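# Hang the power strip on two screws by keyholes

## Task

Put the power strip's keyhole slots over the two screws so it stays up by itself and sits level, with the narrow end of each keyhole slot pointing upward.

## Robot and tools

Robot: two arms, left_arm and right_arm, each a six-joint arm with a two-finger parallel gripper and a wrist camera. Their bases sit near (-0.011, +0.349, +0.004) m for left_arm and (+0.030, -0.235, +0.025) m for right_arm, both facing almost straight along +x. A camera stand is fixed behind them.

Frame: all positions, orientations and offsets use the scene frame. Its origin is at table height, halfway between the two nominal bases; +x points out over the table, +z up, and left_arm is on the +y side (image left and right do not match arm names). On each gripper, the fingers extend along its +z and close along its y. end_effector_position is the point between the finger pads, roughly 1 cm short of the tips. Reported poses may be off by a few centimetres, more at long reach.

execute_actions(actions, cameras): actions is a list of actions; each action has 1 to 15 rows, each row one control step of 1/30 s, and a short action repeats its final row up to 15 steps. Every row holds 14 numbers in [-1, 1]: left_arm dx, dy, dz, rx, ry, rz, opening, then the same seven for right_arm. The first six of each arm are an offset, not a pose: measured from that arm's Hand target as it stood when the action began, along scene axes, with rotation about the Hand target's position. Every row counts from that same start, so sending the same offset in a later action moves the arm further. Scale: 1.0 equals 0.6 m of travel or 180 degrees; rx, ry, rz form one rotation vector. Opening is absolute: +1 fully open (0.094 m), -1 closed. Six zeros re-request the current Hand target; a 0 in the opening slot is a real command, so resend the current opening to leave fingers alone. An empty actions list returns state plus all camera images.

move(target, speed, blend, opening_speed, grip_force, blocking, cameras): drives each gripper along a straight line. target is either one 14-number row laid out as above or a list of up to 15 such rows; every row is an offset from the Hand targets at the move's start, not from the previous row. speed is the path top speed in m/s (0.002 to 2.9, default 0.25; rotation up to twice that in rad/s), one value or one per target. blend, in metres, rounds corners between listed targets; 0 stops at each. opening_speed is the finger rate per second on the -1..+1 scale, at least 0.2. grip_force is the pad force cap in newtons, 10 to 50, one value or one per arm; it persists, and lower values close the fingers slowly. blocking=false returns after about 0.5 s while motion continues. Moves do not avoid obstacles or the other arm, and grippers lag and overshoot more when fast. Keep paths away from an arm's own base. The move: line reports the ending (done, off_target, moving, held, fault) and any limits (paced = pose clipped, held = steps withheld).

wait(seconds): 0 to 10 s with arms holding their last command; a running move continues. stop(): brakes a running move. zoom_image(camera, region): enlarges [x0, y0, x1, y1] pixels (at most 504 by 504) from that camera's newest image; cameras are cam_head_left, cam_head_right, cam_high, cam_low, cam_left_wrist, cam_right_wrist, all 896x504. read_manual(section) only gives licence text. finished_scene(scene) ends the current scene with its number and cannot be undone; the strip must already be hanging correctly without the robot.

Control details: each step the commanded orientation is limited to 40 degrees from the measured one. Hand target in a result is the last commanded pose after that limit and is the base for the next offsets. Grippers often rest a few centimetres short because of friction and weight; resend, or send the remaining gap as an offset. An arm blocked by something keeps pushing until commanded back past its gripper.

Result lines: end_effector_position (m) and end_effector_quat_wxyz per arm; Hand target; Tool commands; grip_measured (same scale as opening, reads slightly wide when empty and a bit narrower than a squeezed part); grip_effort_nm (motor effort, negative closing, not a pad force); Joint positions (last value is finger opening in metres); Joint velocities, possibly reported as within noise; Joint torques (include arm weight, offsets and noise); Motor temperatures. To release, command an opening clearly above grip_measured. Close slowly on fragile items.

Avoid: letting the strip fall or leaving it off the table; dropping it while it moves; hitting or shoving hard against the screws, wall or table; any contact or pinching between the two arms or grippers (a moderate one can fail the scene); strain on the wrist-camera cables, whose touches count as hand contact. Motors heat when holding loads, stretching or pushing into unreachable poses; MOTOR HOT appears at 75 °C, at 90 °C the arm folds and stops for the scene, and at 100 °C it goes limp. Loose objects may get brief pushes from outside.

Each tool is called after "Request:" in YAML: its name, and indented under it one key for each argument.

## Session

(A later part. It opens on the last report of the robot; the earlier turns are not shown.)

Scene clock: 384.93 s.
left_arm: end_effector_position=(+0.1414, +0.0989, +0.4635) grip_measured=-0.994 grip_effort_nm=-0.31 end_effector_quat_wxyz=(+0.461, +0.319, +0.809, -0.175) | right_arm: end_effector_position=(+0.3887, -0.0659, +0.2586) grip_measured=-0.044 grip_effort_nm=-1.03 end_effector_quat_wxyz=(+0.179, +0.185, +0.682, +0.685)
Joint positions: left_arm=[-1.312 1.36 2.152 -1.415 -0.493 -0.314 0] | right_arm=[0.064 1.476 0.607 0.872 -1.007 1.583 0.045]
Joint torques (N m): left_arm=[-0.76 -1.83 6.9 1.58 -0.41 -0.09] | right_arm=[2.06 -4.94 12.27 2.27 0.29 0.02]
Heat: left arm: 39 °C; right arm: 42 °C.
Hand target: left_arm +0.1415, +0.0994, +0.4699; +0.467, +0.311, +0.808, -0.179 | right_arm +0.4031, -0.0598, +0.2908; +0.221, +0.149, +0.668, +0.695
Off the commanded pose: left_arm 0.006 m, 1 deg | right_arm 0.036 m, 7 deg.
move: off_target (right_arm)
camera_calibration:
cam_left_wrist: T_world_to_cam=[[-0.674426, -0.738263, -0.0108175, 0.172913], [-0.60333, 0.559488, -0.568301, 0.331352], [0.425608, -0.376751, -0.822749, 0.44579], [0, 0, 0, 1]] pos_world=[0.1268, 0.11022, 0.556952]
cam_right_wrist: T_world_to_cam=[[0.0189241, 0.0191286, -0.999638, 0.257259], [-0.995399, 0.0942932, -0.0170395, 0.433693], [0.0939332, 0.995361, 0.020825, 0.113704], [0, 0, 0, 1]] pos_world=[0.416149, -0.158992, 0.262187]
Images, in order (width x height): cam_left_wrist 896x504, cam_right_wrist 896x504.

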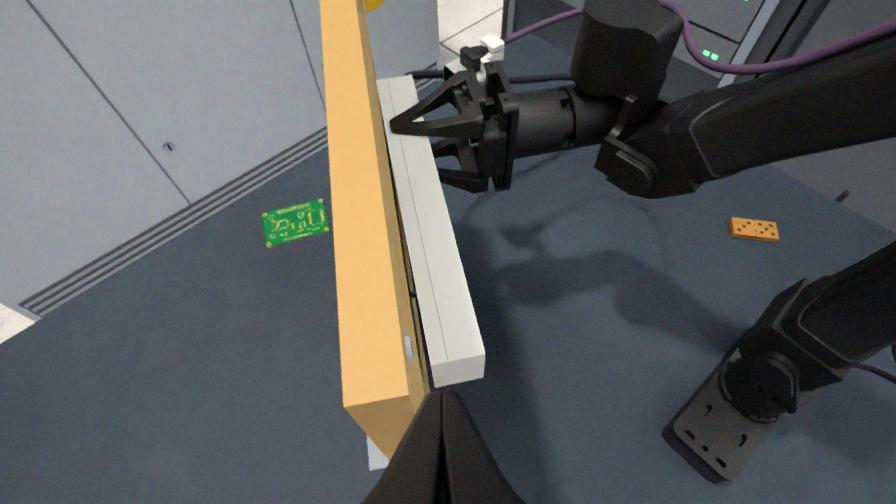

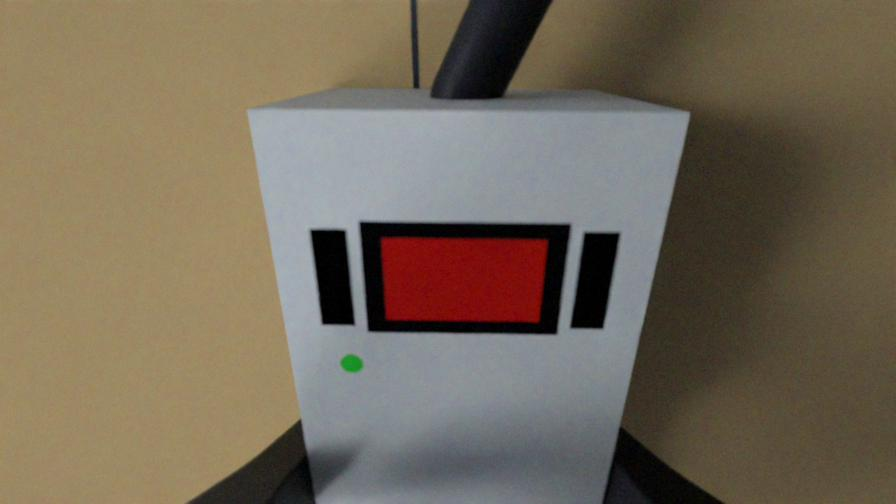

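Request:
move:
  target: [0,0,0,0,0,0,-1.0,0,0,-0.001,-0.0055,-0.0096,-0.0222,-0.6]
  speed: 0.05
  cameras: ["cam_left_wrist","cam_right_wrist"]

Request:
zoom_image:
  camera: "cam_left_wrist"
  region: [395, 270, 445, 320]

Request:
zoom_image:
  camera: "cam_left_wrist"
  region: [365, 130, 415, 180]

Request:
zoom_image:
  camera: "cam_right_wrist"
  region: [370, 0, 470, 100]

Scene clock: 390.27 s.
left_arm: end_effector_position=(+0.1414, +0.0989, +0.4635) grip_measured=-0.994 grip_effort_nm=-0.31 end_effector_quat_wxyz=(+0.461, +0.319, +0.809, -0.175) | right_arm: end_effector_position=(+0.3892, -0.0662, +0.2586) grip_measured=-0.044 grip_effort_nm=-1.03 end_effector_quat_wxyz=(+0.183, +0.188, +0.683, +0.681)
Joint positions: left_arm=[-1.312 1.36 2.152 -1.415 -0.493 -0.314 0] | right_arm=[0.067 1.465 0.607 0.849 -0.993 1.569 0.045]
Joint torques (N m): left_arm=[-0.76 -1.81 6.9 1.58 -0.41 -0.08] | right_arm=[3.63 -7.35 9.22 2.29 0.94 -0.29]
Heat: left arm: 39 °C; right arm: 42 °C.
Hand target: left_arm +0.1415, +0.0994, +0.4699; +0.467, +0.311, +0.808, -0.179 | right_arm +0.4031, -0.0599, +0.2901; +0.256, +0.160, +0.665, +0.683
Off the commanded pose: left_arm 0.006 m, 1 deg | right_arm 0.035 m, 9 deg.
move: off_target (right_arm)
camera_calibration:
cam_left_wrist: T_world_to_cam=[[-0.674426, -0.738263, -0.0108175, 0.172913], [-0.60333, 0.559488, -0.568301, 0.331352], [0.425608, -0.376751, -0.822749, 0.44579], [0, 0, 0, 1]] pos_world=[0.1268, 0.11022, 0.556952]
cam_right_wrist: T_world_to_cam=[[0.0195485, 0.0114289, -0.999744, 0.256613], [-0.994255, 0.10547, -0.0182355, 0.434791], [0.105235, 0.994357, 0.0134251, 0.111383], [0, 0, 0, 1]] pos_world=[0.415556, -0.159545, 0.262981]
Images, in order (width x height): cam_left_wrist 896x504, cam_right_wrist 896x504.

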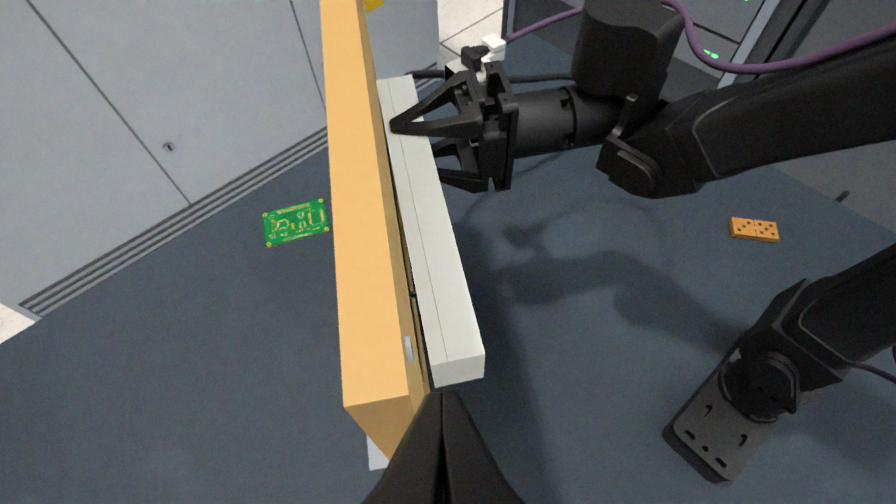

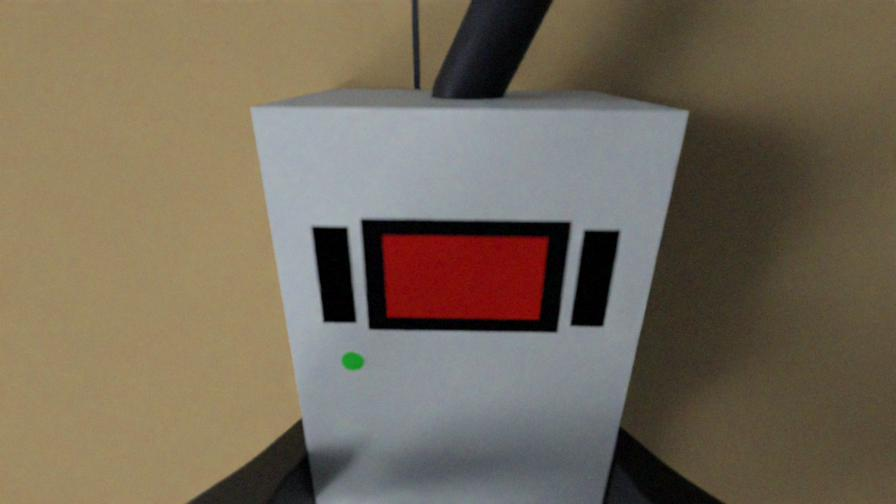

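Scaled by 10.080 from the camera's 896x504 image, which has a finer 1280x720 frame.

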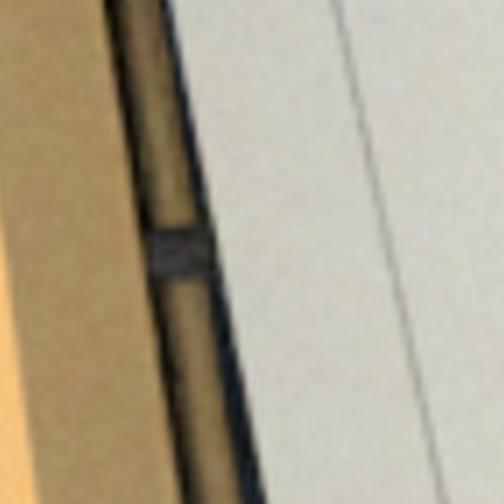

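Scaled by 10.080 from the camera's 896x504 image, which has a finer 1280x720 frame.

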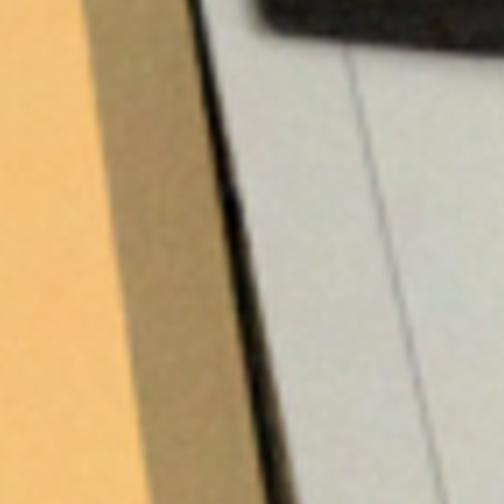

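Scaled by 5.040 from the camera's 896x504 image, which has a finer 1280x720 frame.

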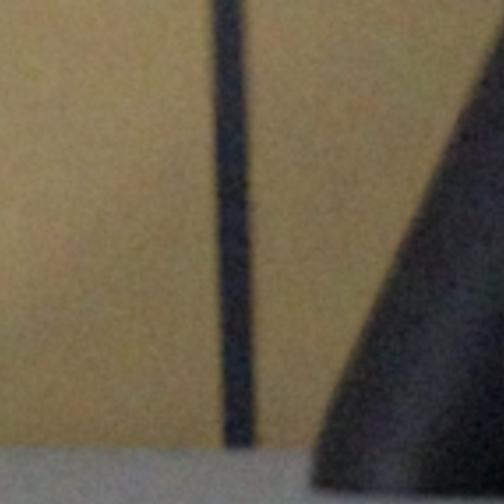

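Request:
move:
  target:
    - [0,0,0,0,0,0,-1.0,0,0,0,-0.0028,-0.0048,0.0278,-0.6]
    - [0,0,0,0,0,0,-1.0,0,0,0,-0.0028,-0.0048,0.0028,-0.6]
  speed: 0.06
  cameras: ["cam_left_wrist","cam_right_wrist"]

Request:
zoom_image:
  camera: "cam_left_wrist"
  region: [395, 270, 445, 320]

Request:
zoom_image:
  camera: "cam_right_wrist"
  region: [370, 0, 470, 100]

Scene clock: 393.40 s.
left_arm: end_effector_position=(+0.1414, +0.0989, +0.4635) grip_measured=-0.994 grip_effort_nm=-0.31 end_effector_quat_wxyz=(+0.461, +0.319, +0.809, -0.175) | right_arm: end_effector_position=(+0.3893, -0.0661, +0.2588) grip_measured=-0.044 grip_effort_nm=-1.03 end_effector_quat_wxyz=(+0.179, +0.180, +0.687, +0.681)
Joint positions: left_arm=[-1.312 1.36 2.152 -1.415 -0.493 -0.314 0] | right_arm=[0.061 1.471 0.621 0.833 -1.015 1.556 0.045]
Joint torques (N m): left_arm=[-0.77 -1.81 6.9 1.58 -0.41 -0.08] | right_arm=[3.66 -7.56 8.65 2.46 1.04 -0.32]
Heat: left arm: 39 °C; right arm: 42 °C.
Hand target: left_arm +0.1415, +0.0994, +0.4699; +0.467, +0.311, +0.808, -0.179 | right_arm +0.4031, -0.0598, +0.2903; +0.259, +0.150, +0.667, +0.683
Off the commanded pose: left_arm 0.006 m, 1 deg | right_arm 0.035 m, 10 deg.
move: off_target (right_arm)
camera_calibration:
cam_left_wrist: T_world_to_cam=[[-0.674426, -0.738263, -0.0108175, 0.172913], [-0.60333, 0.559488, -0.568301, 0.331352], [0.425608, -0.376751, -0.822749, 0.44579], [0, 0, 0, 1]] pos_world=[0.1268, 0.11022, 0.556952]
cam_right_wrist: T_world_to_cam=[[0.0217598, 0.0050166, -0.999751, 0.255523], [-0.995846, 0.0885463, -0.0212305, 0.435181], [0.0884177, 0.996059, 0.00692251, 0.119619], [0, 0, 0, 1]] pos_world=[0.417236, -0.158963, 0.263871]
Images, in order (width x height): cam_left_wrist 896x504, cam_right_wrist 896x504.

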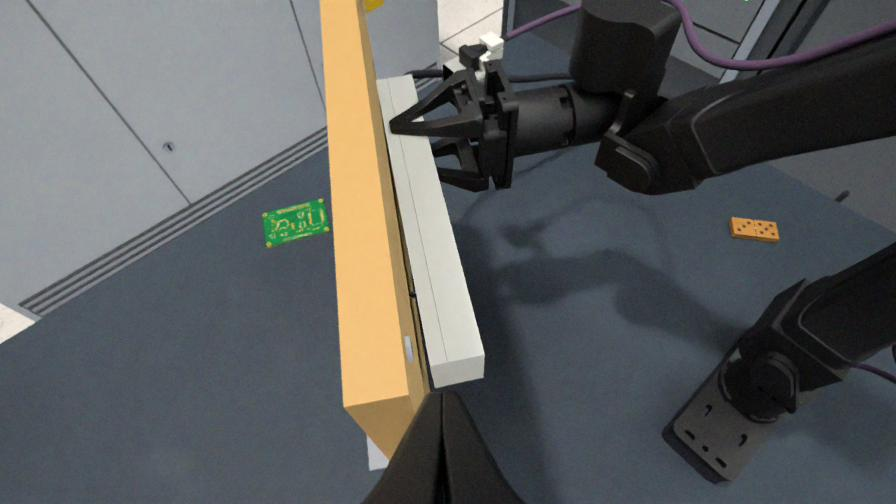

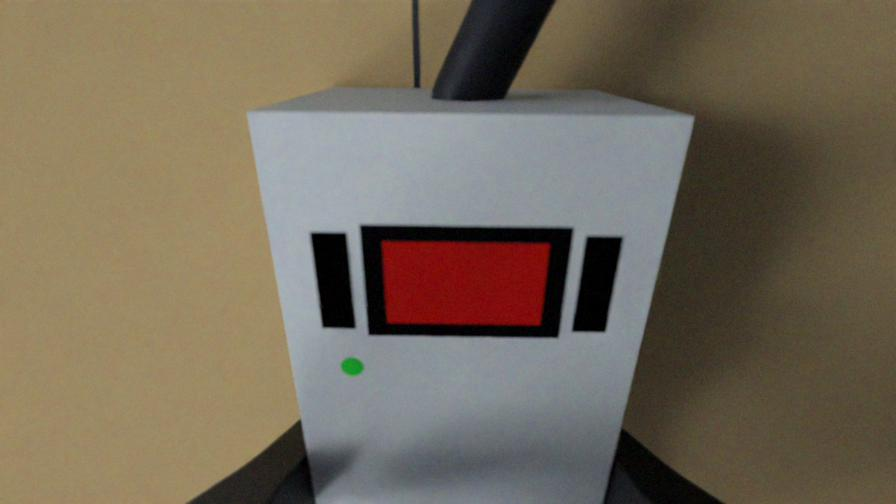

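Scaled by 10.080 from the camera's 896x504 image, which has a finer 1280x720 frame.

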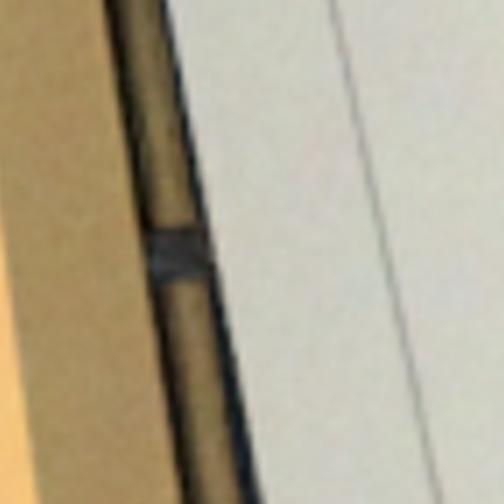

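Scaled by 5.040 from the camera's 896x504 image, which has a finer 1280x720 frame.

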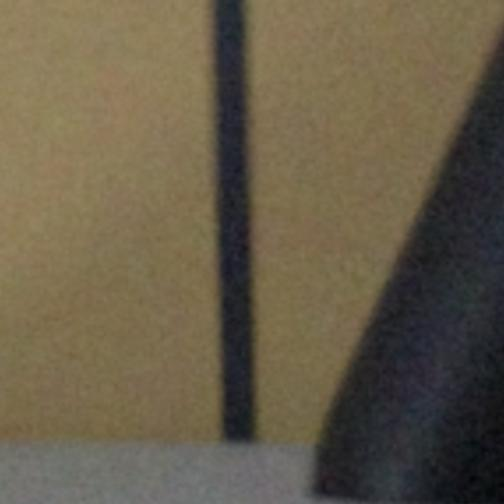

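Request:
move:
  target:
    - [0,0,0,0,0,0,-1.0,0,0,-0.0133,-0.0028,-0.0048,0.0333,-0.6]
    - [0,0,0,0,0,0,-1.0,0,0,-0.0133,-0.0028,-0.0048,0.0,-0.6]
  speed: 0.06
  cameras: ["cam_left_wrist","cam_right_wrist"]

Request:
zoom_image:
  camera: "cam_left_wrist"
  region: [395, 270, 445, 320]

Request:
zoom_image:
  camera: "cam_right_wrist"
  region: [370, 0, 470, 100]

Scene clock: 396.77 s.
left_arm: end_effector_position=(+0.1414, +0.0989, +0.4635) grip_measured=-0.994 grip_effort_nm=-0.31 end_effector_quat_wxyz=(+0.461, +0.319, +0.809, -0.175) | right_arm: end_effector_position=(+0.3909, -0.0651, +0.2577) grip_measured=-0.044 grip_effort_nm=-1.03 end_effector_quat_wxyz=(+0.185, +0.171, +0.684, +0.684)
Joint positions: left_arm=[-1.312 1.36 2.152 -1.415 -0.493 -0.314 0] | right_arm=[0.063 1.497 0.616 0.891 -1.019 1.559 0.045]
Joint torques (N m): left_arm=[-0.76 -1.81 6.9 1.58 -0.41 -0.08] | right_arm=[3.6 -7.87 7.62 2.37 1.05 -0.51]
Heat: left arm: 39 °C; right arm: 42 °C.
Hand target: left_arm +0.1415, +0.0994, +0.4699; +0.467, +0.311, +0.808, -0.179 | right_arm +0.4031, -0.0599, +0.2823; +0.265, +0.144, +0.668, +0.681
Off the commanded pose: left_arm 0.006 m, 1 deg | right_arm 0.028 m, 10 deg.
move: off_target (right_arm)
camera_calibration:
cam_left_wrist: T_world_to_cam=[[-0.674426, -0.738263, -0.0108175, 0.172913], [-0.60333, 0.559488, -0.568301, 0.331352], [0.425608, -0.376751, -0.822749, 0.44579], [0, 0, 0, 1]] pos_world=[0.1268, 0.11022, 0.556952]
cam_right_wrist: T_world_to_cam=[[0.0458722, 0.00819568, -0.998914, 0.244897], [-0.99547, 0.0837361, -0.0450271, 0.442333], [0.0832761, 0.996454, 0.0119997, 0.11926], [0, 0, 0, 1]] pos_world=[0.419164, -0.157883, 0.263117]
Images, in order (width x height): cam_left_wrist 896x504, cam_right_wrist 896x504.

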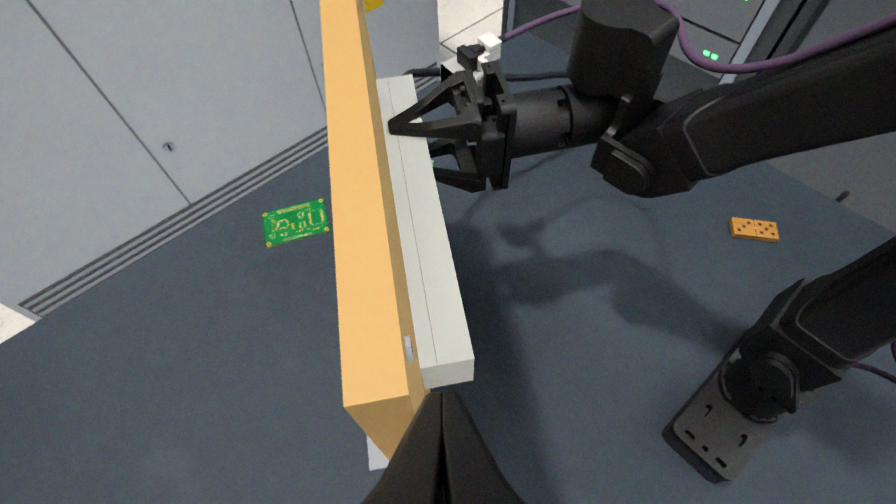

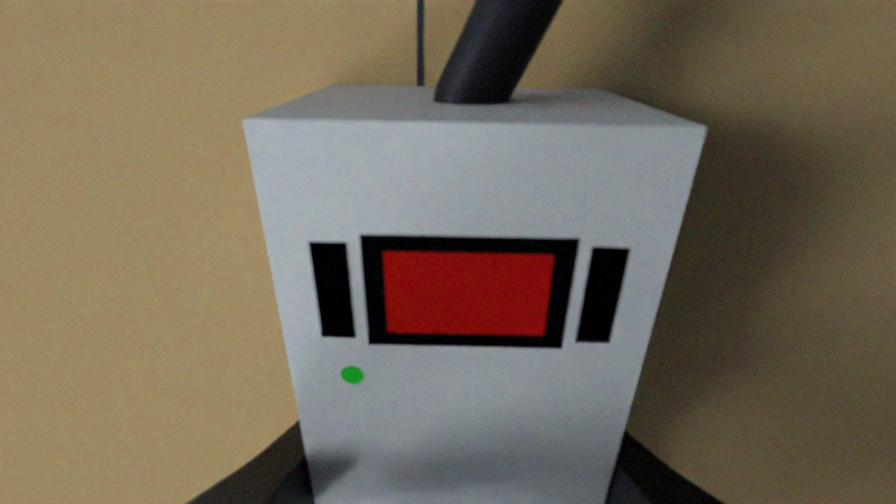

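Scaled by 10.080 from the camera's 896x504 image, which has a finer 1280x720 frame.

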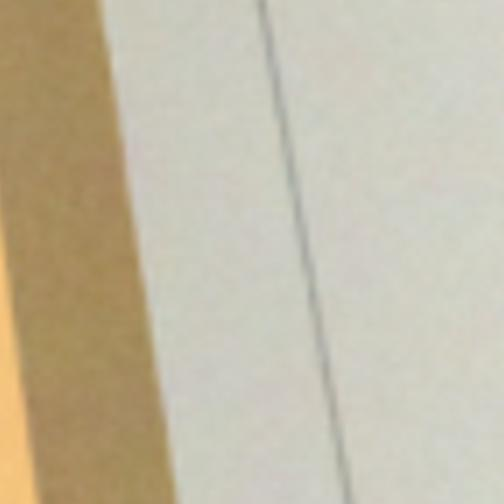

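Scaled by 5.040 from the camera's 896x504 image, which has a finer 1280x720 frame.

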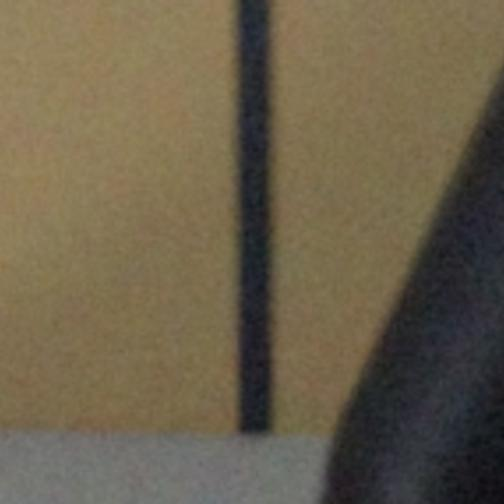

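Request:
zoom_image:
  camera: "cam_left_wrist"
  region: [405, 330, 485, 390]

Request:
zoom_image:
  camera: "cam_left_wrist"
  region: [365, 60, 435, 120]

Request:
zoom_image:
  camera: "cam_left_wrist"
  region: [360, 130, 430, 200]

Scaled by 6.300 from the camera's 896x504 image, which has a finer 1280x720 frame.

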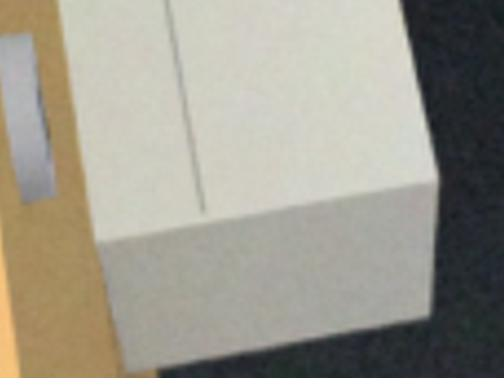

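Scaled by 7.200 from the camera's 896x504 image, which has a finer 1280x720 frame.

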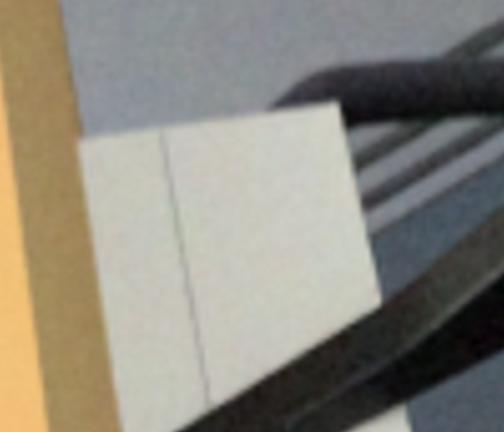

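Scaled by 7.200 from the camera's 896x504 image, which has a finer 1280x720 frame.

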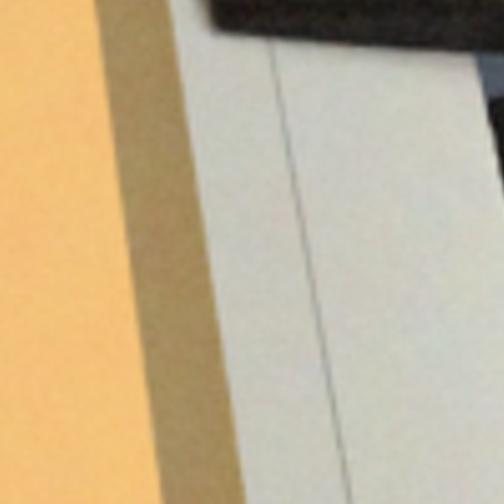

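Request:
move:
  target:
    - [0,0,0,0,0,0,-1.0,-0.0033,-0.0058,0,0,0,0.0167,-0.6]
    - [0,0,0,0,0,0,-1.0,-0.004,-0.0054,-0.03,0,0,0.0167,-0.6]
  speed: [0.05,0.03]
  cameras: ["cam_left_wrist","cam_right_wrist"]

Request:
zoom_image:
  camera: "cam_right_wrist"
  region: [370, 0, 470, 100]

Request:
zoom_image:
  camera: "cam_left_wrist"
  region: [340, 60, 500, 400]

Scene clock: 402.73 s.
left_arm: end_effector_position=(+0.1414, +0.0989, +0.4635) grip_measured=-0.994 grip_effort_nm=-0.31 end_effector_quat_wxyz=(+0.461, +0.319, +0.809, -0.175) | right_arm: end_effector_position=(+0.3905, -0.0655, +0.2569) grip_measured=-0.044 grip_effort_nm=-1.03 end_effector_quat_wxyz=(+0.183, +0.161, +0.680, +0.692)
Joint positions: left_arm=[-1.312 1.36 2.152 -1.415 -0.493 -0.314 0] | right_arm=[0.056 1.528 0.61 0.966 -1.042 1.587 0.045]
Joint torques (N m): left_arm=[-0.76 -1.81 6.9 1.59 -0.41 -0.09] | right_arm=[1.72 -3.95 6.43 2.41 0.62 -0.81]
Heat: left arm: 39 °C; right arm: 41 °C.
Hand target: left_arm +0.1415, +0.0994, +0.4699; +0.467, +0.311, +0.808, -0.179 | right_arm +0.4008, -0.0631, +0.2643; +0.247, +0.127, +0.671, +0.687
Off the commanded pose: left_arm 0.006 m, 1 deg | right_arm 0.013 m, 8 deg.
move: off_target (right_arm)
camera_calibration:
cam_left_wrist: T_world_to_cam=[[-0.674426, -0.738263, -0.0108175, 0.172913], [-0.60333, 0.559488, -0.568301, 0.331352], [0.425608, -0.376751, -0.822749, 0.44579], [0, 0, 0, 1]] pos_world=[0.1268, 0.11022, 0.556952]
cam_right_wrist: T_world_to_cam=[[0.0593162, 0.0232805, -0.997968, 0.239605], [-0.996062, 0.067374, -0.0576312, 0.444352], [0.0658954, 0.997456, 0.0271852, 0.122559], [0, 0, 0, 1]] pos_world=[0.420314, -0.157763, 0.261394]
Images, in order (width x height): cam_left_wrist 896x504, cam_right_wrist 896x504.

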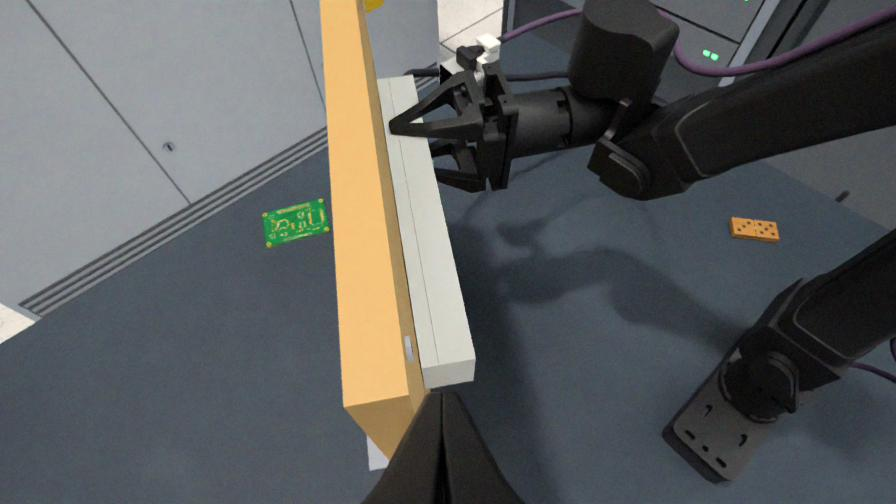

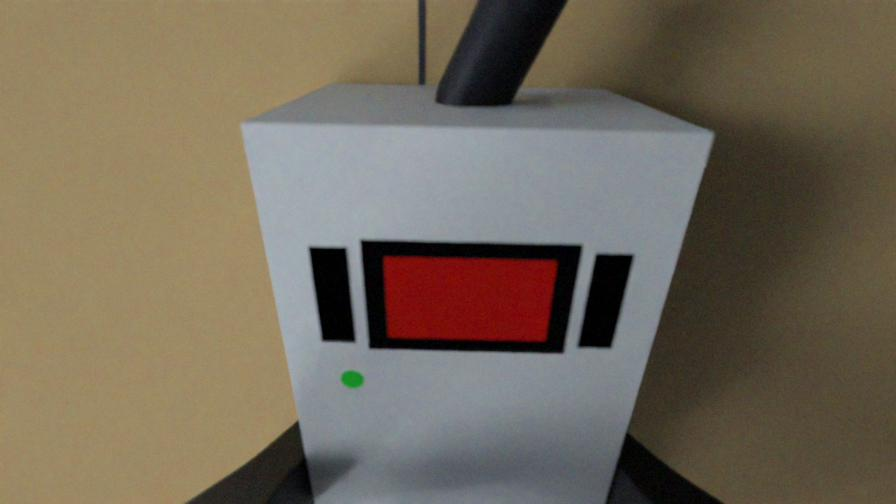

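Scaled by 5.040 from the camera's 896x504 image, which has a finer 1280x720 frame.

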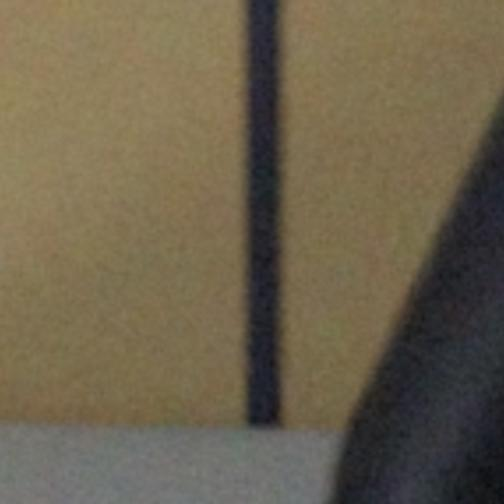

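Scaled by 1.482 from the camera's 896x504 image, which has a finer 1280x720 frame.

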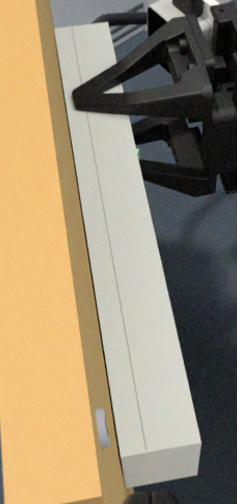

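Request:
move:
  target:
    - [0,0,0,0,0,0,-1.0,0,0,0.015,0,0,0,-0.6]
    - [0,0,0,0,0,0,-1.0,-0.0087,0.005,0.015,0,0,0,-0.6]
    - [0,0,0,0,0,0,-1.0,-0.0087,0.005,-0.01,0,0,0,-0.6]
  speed: [0.05,0.04,0.03]
  cameras: ["cam_left_wrist","cam_right_wrist"]

Request:
zoom_image:
  camera: "cam_right_wrist"
  region: [370, 0, 470, 100]

Request:
zoom_image:
  camera: "cam_left_wrist"
  region: [340, 60, 500, 400]

Scene clock: 407.07 s.
left_arm: end_effector_position=(+0.1414, +0.0989, +0.4635) grip_measured=-0.994 grip_effort_nm=-0.31 end_effector_quat_wxyz=(+0.461, +0.319, +0.809, -0.175) | right_arm: end_effector_position=(+0.3901, -0.0657, +0.2564) grip_measured=-0.044 grip_effort_nm=-1.03 end_effector_quat_wxyz=(+0.189, +0.164, +0.674, +0.695)
Joint positions: left_arm=[-1.312 1.36 2.152 -1.415 -0.493 -0.314 0] | right_arm=[0.059 1.536 0.592 1.019 -1.026 1.608 0.045]
Joint torques (N m): left_arm=[-0.76 -1.81 6.9 1.58 -0.4 -0.09] | right_arm=[2.56 -4.12 5.5 2.31 0.51 -0.99]
Heat: left arm: 39 °C; right arm: 42 °C.
Hand target: left_arm +0.1415, +0.0994, +0.4699; +0.467, +0.311, +0.808, -0.179 | right_arm +0.3955, -0.0602, +0.2583; +0.247, +0.127, +0.671, +0.687
Off the commanded pose: left_arm 0.006 m, 1 deg | right_arm 0.008 m, 8 deg.
move: off_target (right_arm)
camera_calibration:
cam_left_wrist: T_world_to_cam=[[-0.674426, -0.738263, -0.0108175, 0.172913], [-0.60333, 0.559488, -0.568301, 0.331352], [0.425608, -0.376751, -0.822749, 0.44579], [0, 0, 0, 1]] pos_world=[0.1268, 0.11022, 0.556952]
cam_right_wrist: T_world_to_cam=[[0.0685713, 0.0343504, -0.997055, 0.236047], [-0.994605, 0.0803313, -0.0656352, 0.446238], [0.0778401, 0.996176, 0.0396735, 0.114952], [0, 0, 0, 1]] pos_world=[0.418697, -0.158467, 0.260081]
Images, in order (width x height): cam_left_wrist 896x504, cam_right_wrist 896x504.

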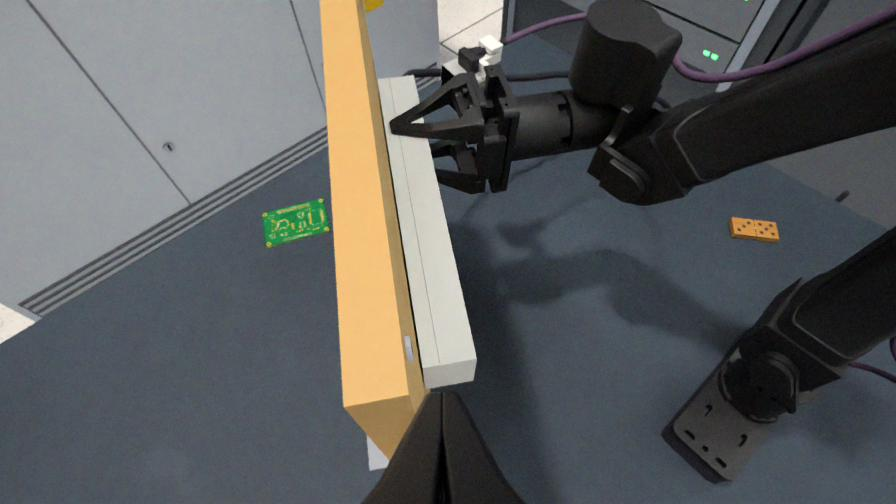

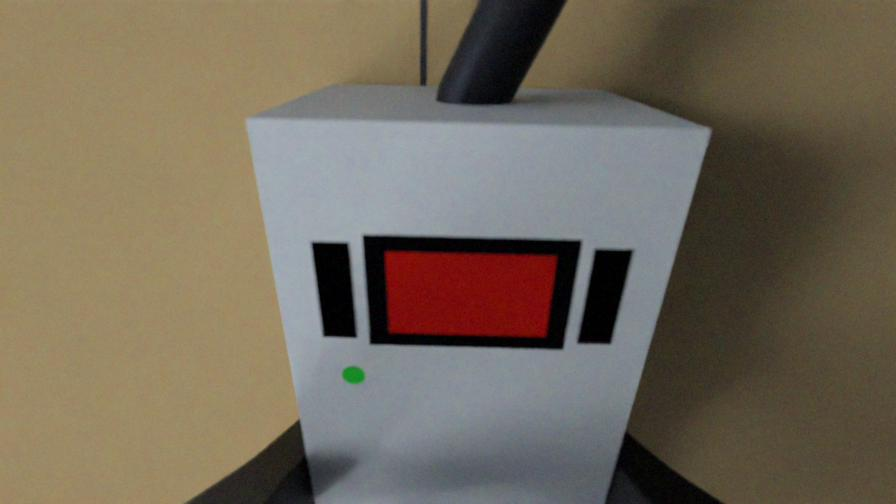

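Scaled by 5.040 from the camera's 896x504 image, which has a finer 1280x720 frame.

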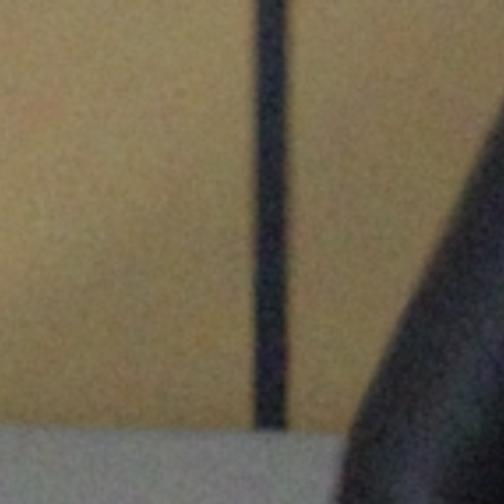

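Scaled by 1.482 from the camera's 896x504 image, which has a finer 1280x720 frame.

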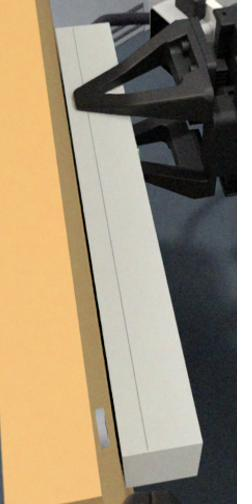

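Request:
move:
  target: [0,0,0,0,0,0,-1.0,0.001,0.0,0.0433,0,0,0,-0.6]
  speed: 0.05
  cameras: ["cam_left_wrist","cam_right_wrist"]

Request:
zoom_image:
  camera: "cam_right_wrist"
  region: [370, 0, 470, 100]

Request:
zoom_image:
  camera: "cam_left_wrist"
  region: [395, 270, 445, 320]

Request:
zoom_image:
  camera: "cam_left_wrist"
  region: [365, 130, 415, 180]

Request:
zoom_image:
  camera: "cam_left_wrist"
  region: [405, 330, 485, 390]

Request:
zoom_image:
  camera: "cam_left_wrist"
  region: [365, 60, 435, 120]

Scene clock: 413.33 s.
left_arm: end_effector_position=(+0.1414, +0.0989, +0.4635) grip_measured=-0.994 grip_effort_nm=-0.31 end_effector_quat_wxyz=(+0.461, +0.319, +0.809, -0.175) | right_arm: end_effector_position=(+0.3898, -0.0653, +0.2561) grip_measured=-0.044 grip_effort_nm=-1.03 end_effector_quat_wxyz=(+0.188, +0.171, +0.679, +0.689)
Joint positions: left_arm=[-1.312 1.36 2.152 -1.415 -0.493 -0.314 0] | right_arm=[0.064 1.509 0.596 0.951 -1.012 1.584 0.045]
Joint torques (N m): left_arm=[-0.76 -1.83 6.91 1.58 -0.41 -0.08] | right_arm=[2.04 -7.92 9.28 2.04 0.36 -0.55]
Heat: left arm: 39 °C; right arm: 42 °C.
Hand target: left_arm +0.1415, +0.0994, +0.4699; +0.467, +0.311, +0.808, -0.179 | right_arm +0.3962, -0.0602, +0.2842; +0.247, +0.127, +0.671, +0.687
Off the commanded pose: left_arm 0.006 m, 1 deg | right_arm 0.029 m, 9 deg.
move: off_target (right_arm)
camera_calibration:
cam_left_wrist: T_world_to_cam=[[-0.674426, -0.738263, -0.0108175, 0.172913], [-0.60333, 0.559488, -0.568301, 0.331352], [0.425608, -0.376751, -0.822749, 0.44579], [0, 0, 0, 1]] pos_world=[0.1268, 0.11022, 0.556952]
cam_right_wrist: T_world_to_cam=[[0.0524356, 0.0213201, -0.998397, 0.241572], [-0.994727, 0.0893535, -0.0503348, 0.442597], [0.0881371, 0.995772, 0.025893, 0.113993], [0, 0, 0, 1]] pos_world=[0.417549, -0.158209, 0.260511]
Images, in order (width x height): cam_left_wrist 896x504, cam_right_wrist 896x504.

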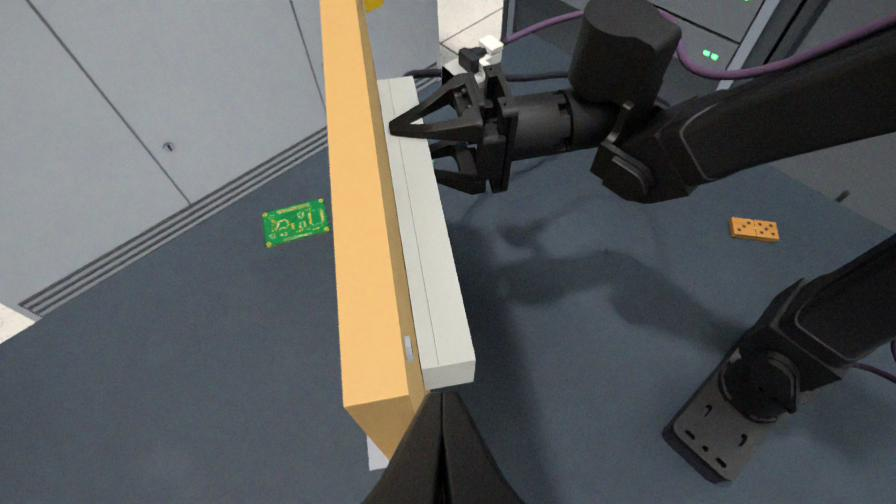

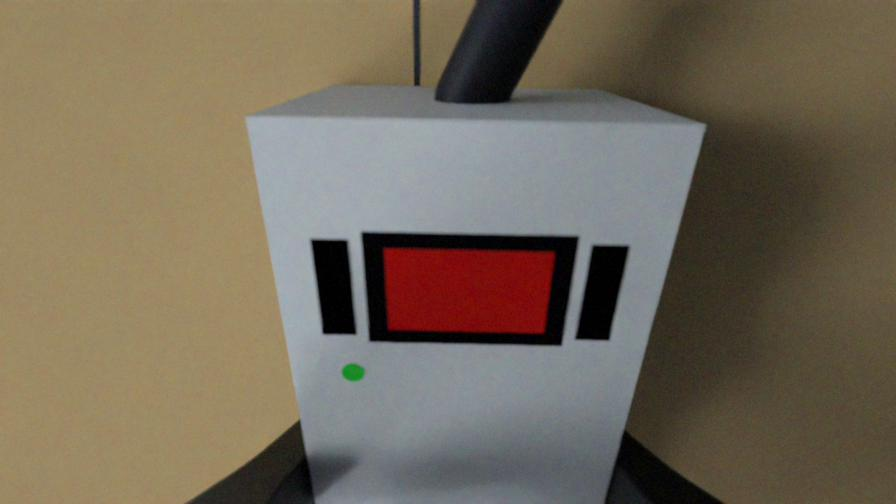

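Scaled by 5.040 from the camera's 896x504 image, which has a finer 1280x720 frame.

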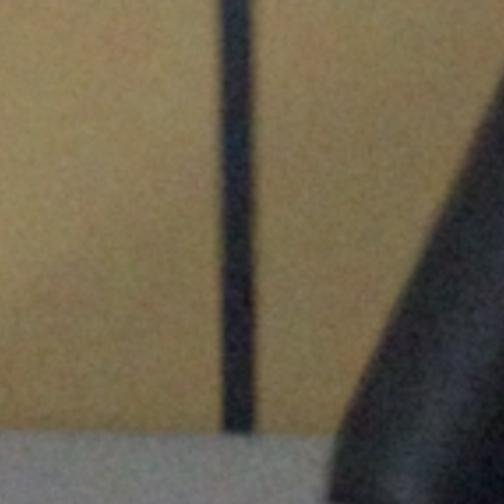

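Scaled by 10.080 from the camera's 896x504 image, which has a finer 1280x720 frame.

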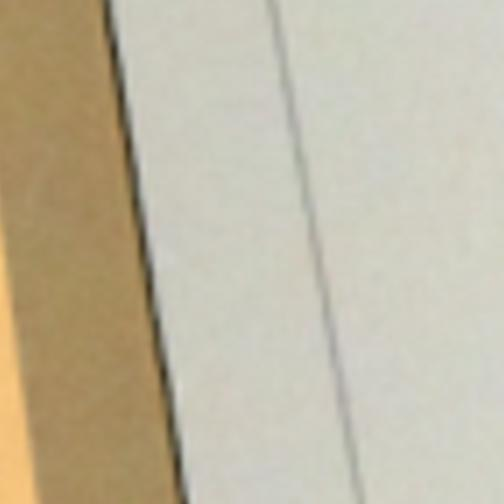

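Scaled by 10.080 from the camera's 896x504 image, which has a finer 1280x720 frame.

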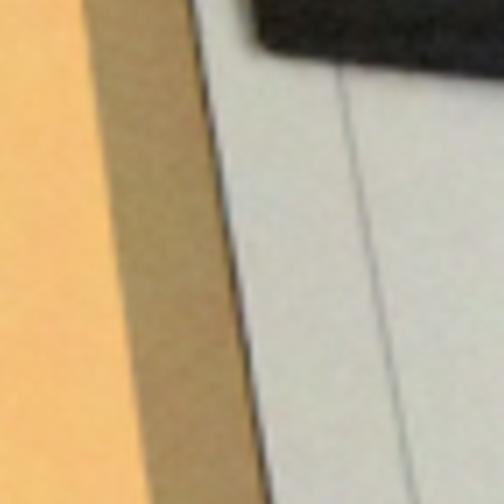

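Scaled by 6.300 from the camera's 896x504 image, which has a finer 1280x720 frame.

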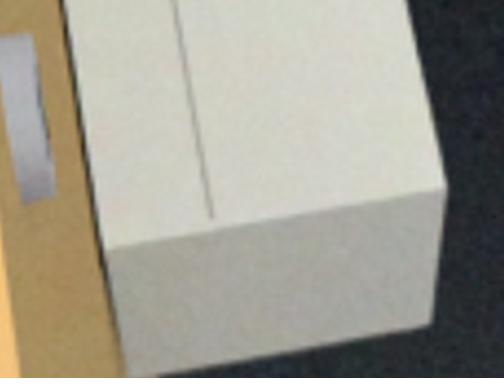

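Scaled by 7.200 from the camera's 896x504 image, which has a finer 1280x720 frame.

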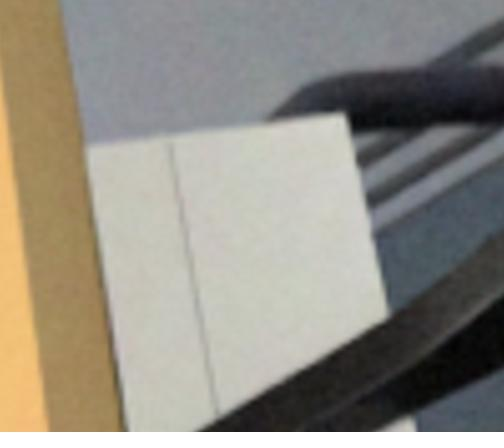

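Request:
move:
  target: [0,0,0,0,0,0,-1.0,0.0042,0.0072,0.003,-0.0027,0.0176,0,-0.6]
  speed: 0.05
  cameras: ["cam_left_wrist","cam_right_wrist"]

Request:
zoom_image:
  camera: "cam_left_wrist"
  region: [340, 60, 500, 400]

Request:
zoom_image:
  camera: "cam_right_wrist"
  region: [370, 0, 470, 100]

Scene clock: 423.10 s.
left_arm: end_effector_position=(+0.1414, +0.0989, +0.4635) grip_measured=-0.994 grip_effort_nm=-0.31 end_effector_quat_wxyz=(+0.461, +0.319, +0.809, -0.175) | right_arm: end_effector_position=(+0.3894, -0.0647, +0.2557) grip_measured=-0.045 grip_effort_nm=-1.03 end_effector_quat_wxyz=(+0.182, +0.179, +0.690, +0.678)
Joint positions: left_arm=[-1.312 1.36 2.152 -1.415 -0.493 -0.314 0] | right_arm=[0.067 1.474 0.617 0.829 -1.007 1.538 0.045]
Joint torques (N m): left_arm=[-0.77 -1.81 6.91 1.59 -0.4 -0.08] | right_arm=[3.32 -7.5 10.73 1.9 0.44 -0.26]
Heat: left arm: 39 °C; right arm: 41 °C.
Hand target: left_arm +0.1415, +0.0994, +0.4699; +0.467, +0.311, +0.808, -0.179 | right_arm +0.3986, -0.0558, +0.2859; +0.229, +0.145, +0.681, +0.681
Off the commanded pose: left_arm 0.006 m, 1 deg | right_arm 0.033 m, 7 deg.
move: off_target (right_arm)
camera_calibration:
cam_left_wrist: T_world_to_cam=[[-0.674426, -0.738263, -0.0108175, 0.172913], [-0.60333, 0.559488, -0.568301, 0.331352], [0.425608, -0.376751, -0.822749, 0.44579], [0, 0, 0, 1]] pos_world=[0.1268, 0.11022, 0.556952]
cam_right_wrist: T_world_to_cam=[[0.026333, -0.00439376, -0.999644, 0.249984], [-0.995512, 0.09081, -0.0266233, 0.436527], [0.0908947, 0.995859, -0.00198274, 0.119483], [0, 0, 0, 1]] pos_world=[0.417125, -0.157531, 0.261753]
Images, in order (width x height): cam_left_wrist 896x504, cam_right_wrist 896x504.

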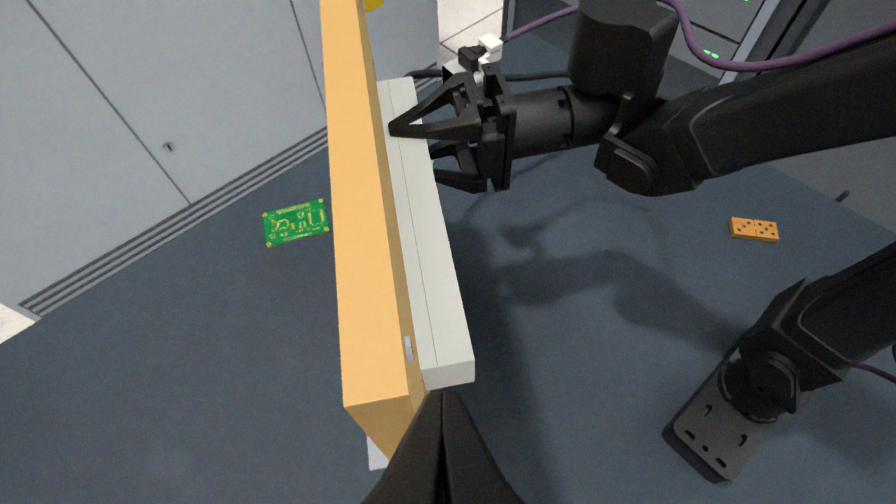

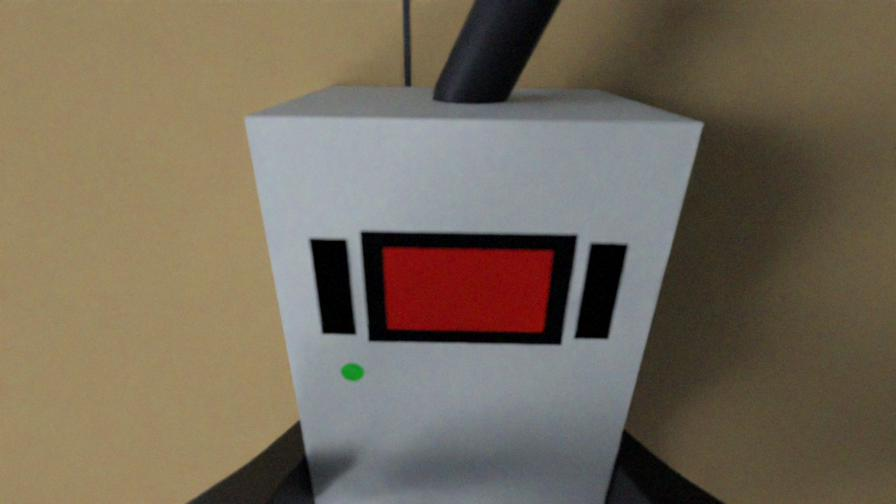

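Scaled by 1.482 from the camera's 896x504 image, which has a finer 1280x720 frame.

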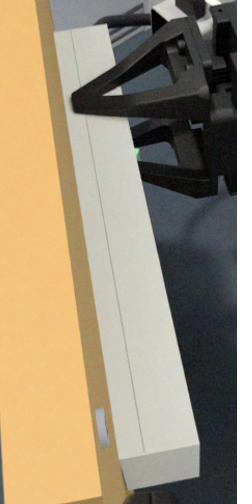

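Scaled by 5.040 from the camera's 896x504 image, which has a finer 1280x720 frame.

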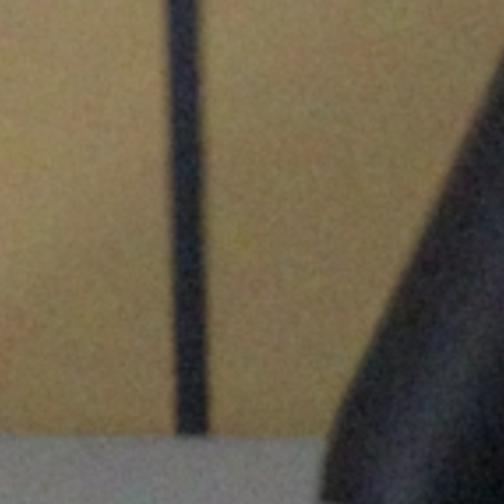

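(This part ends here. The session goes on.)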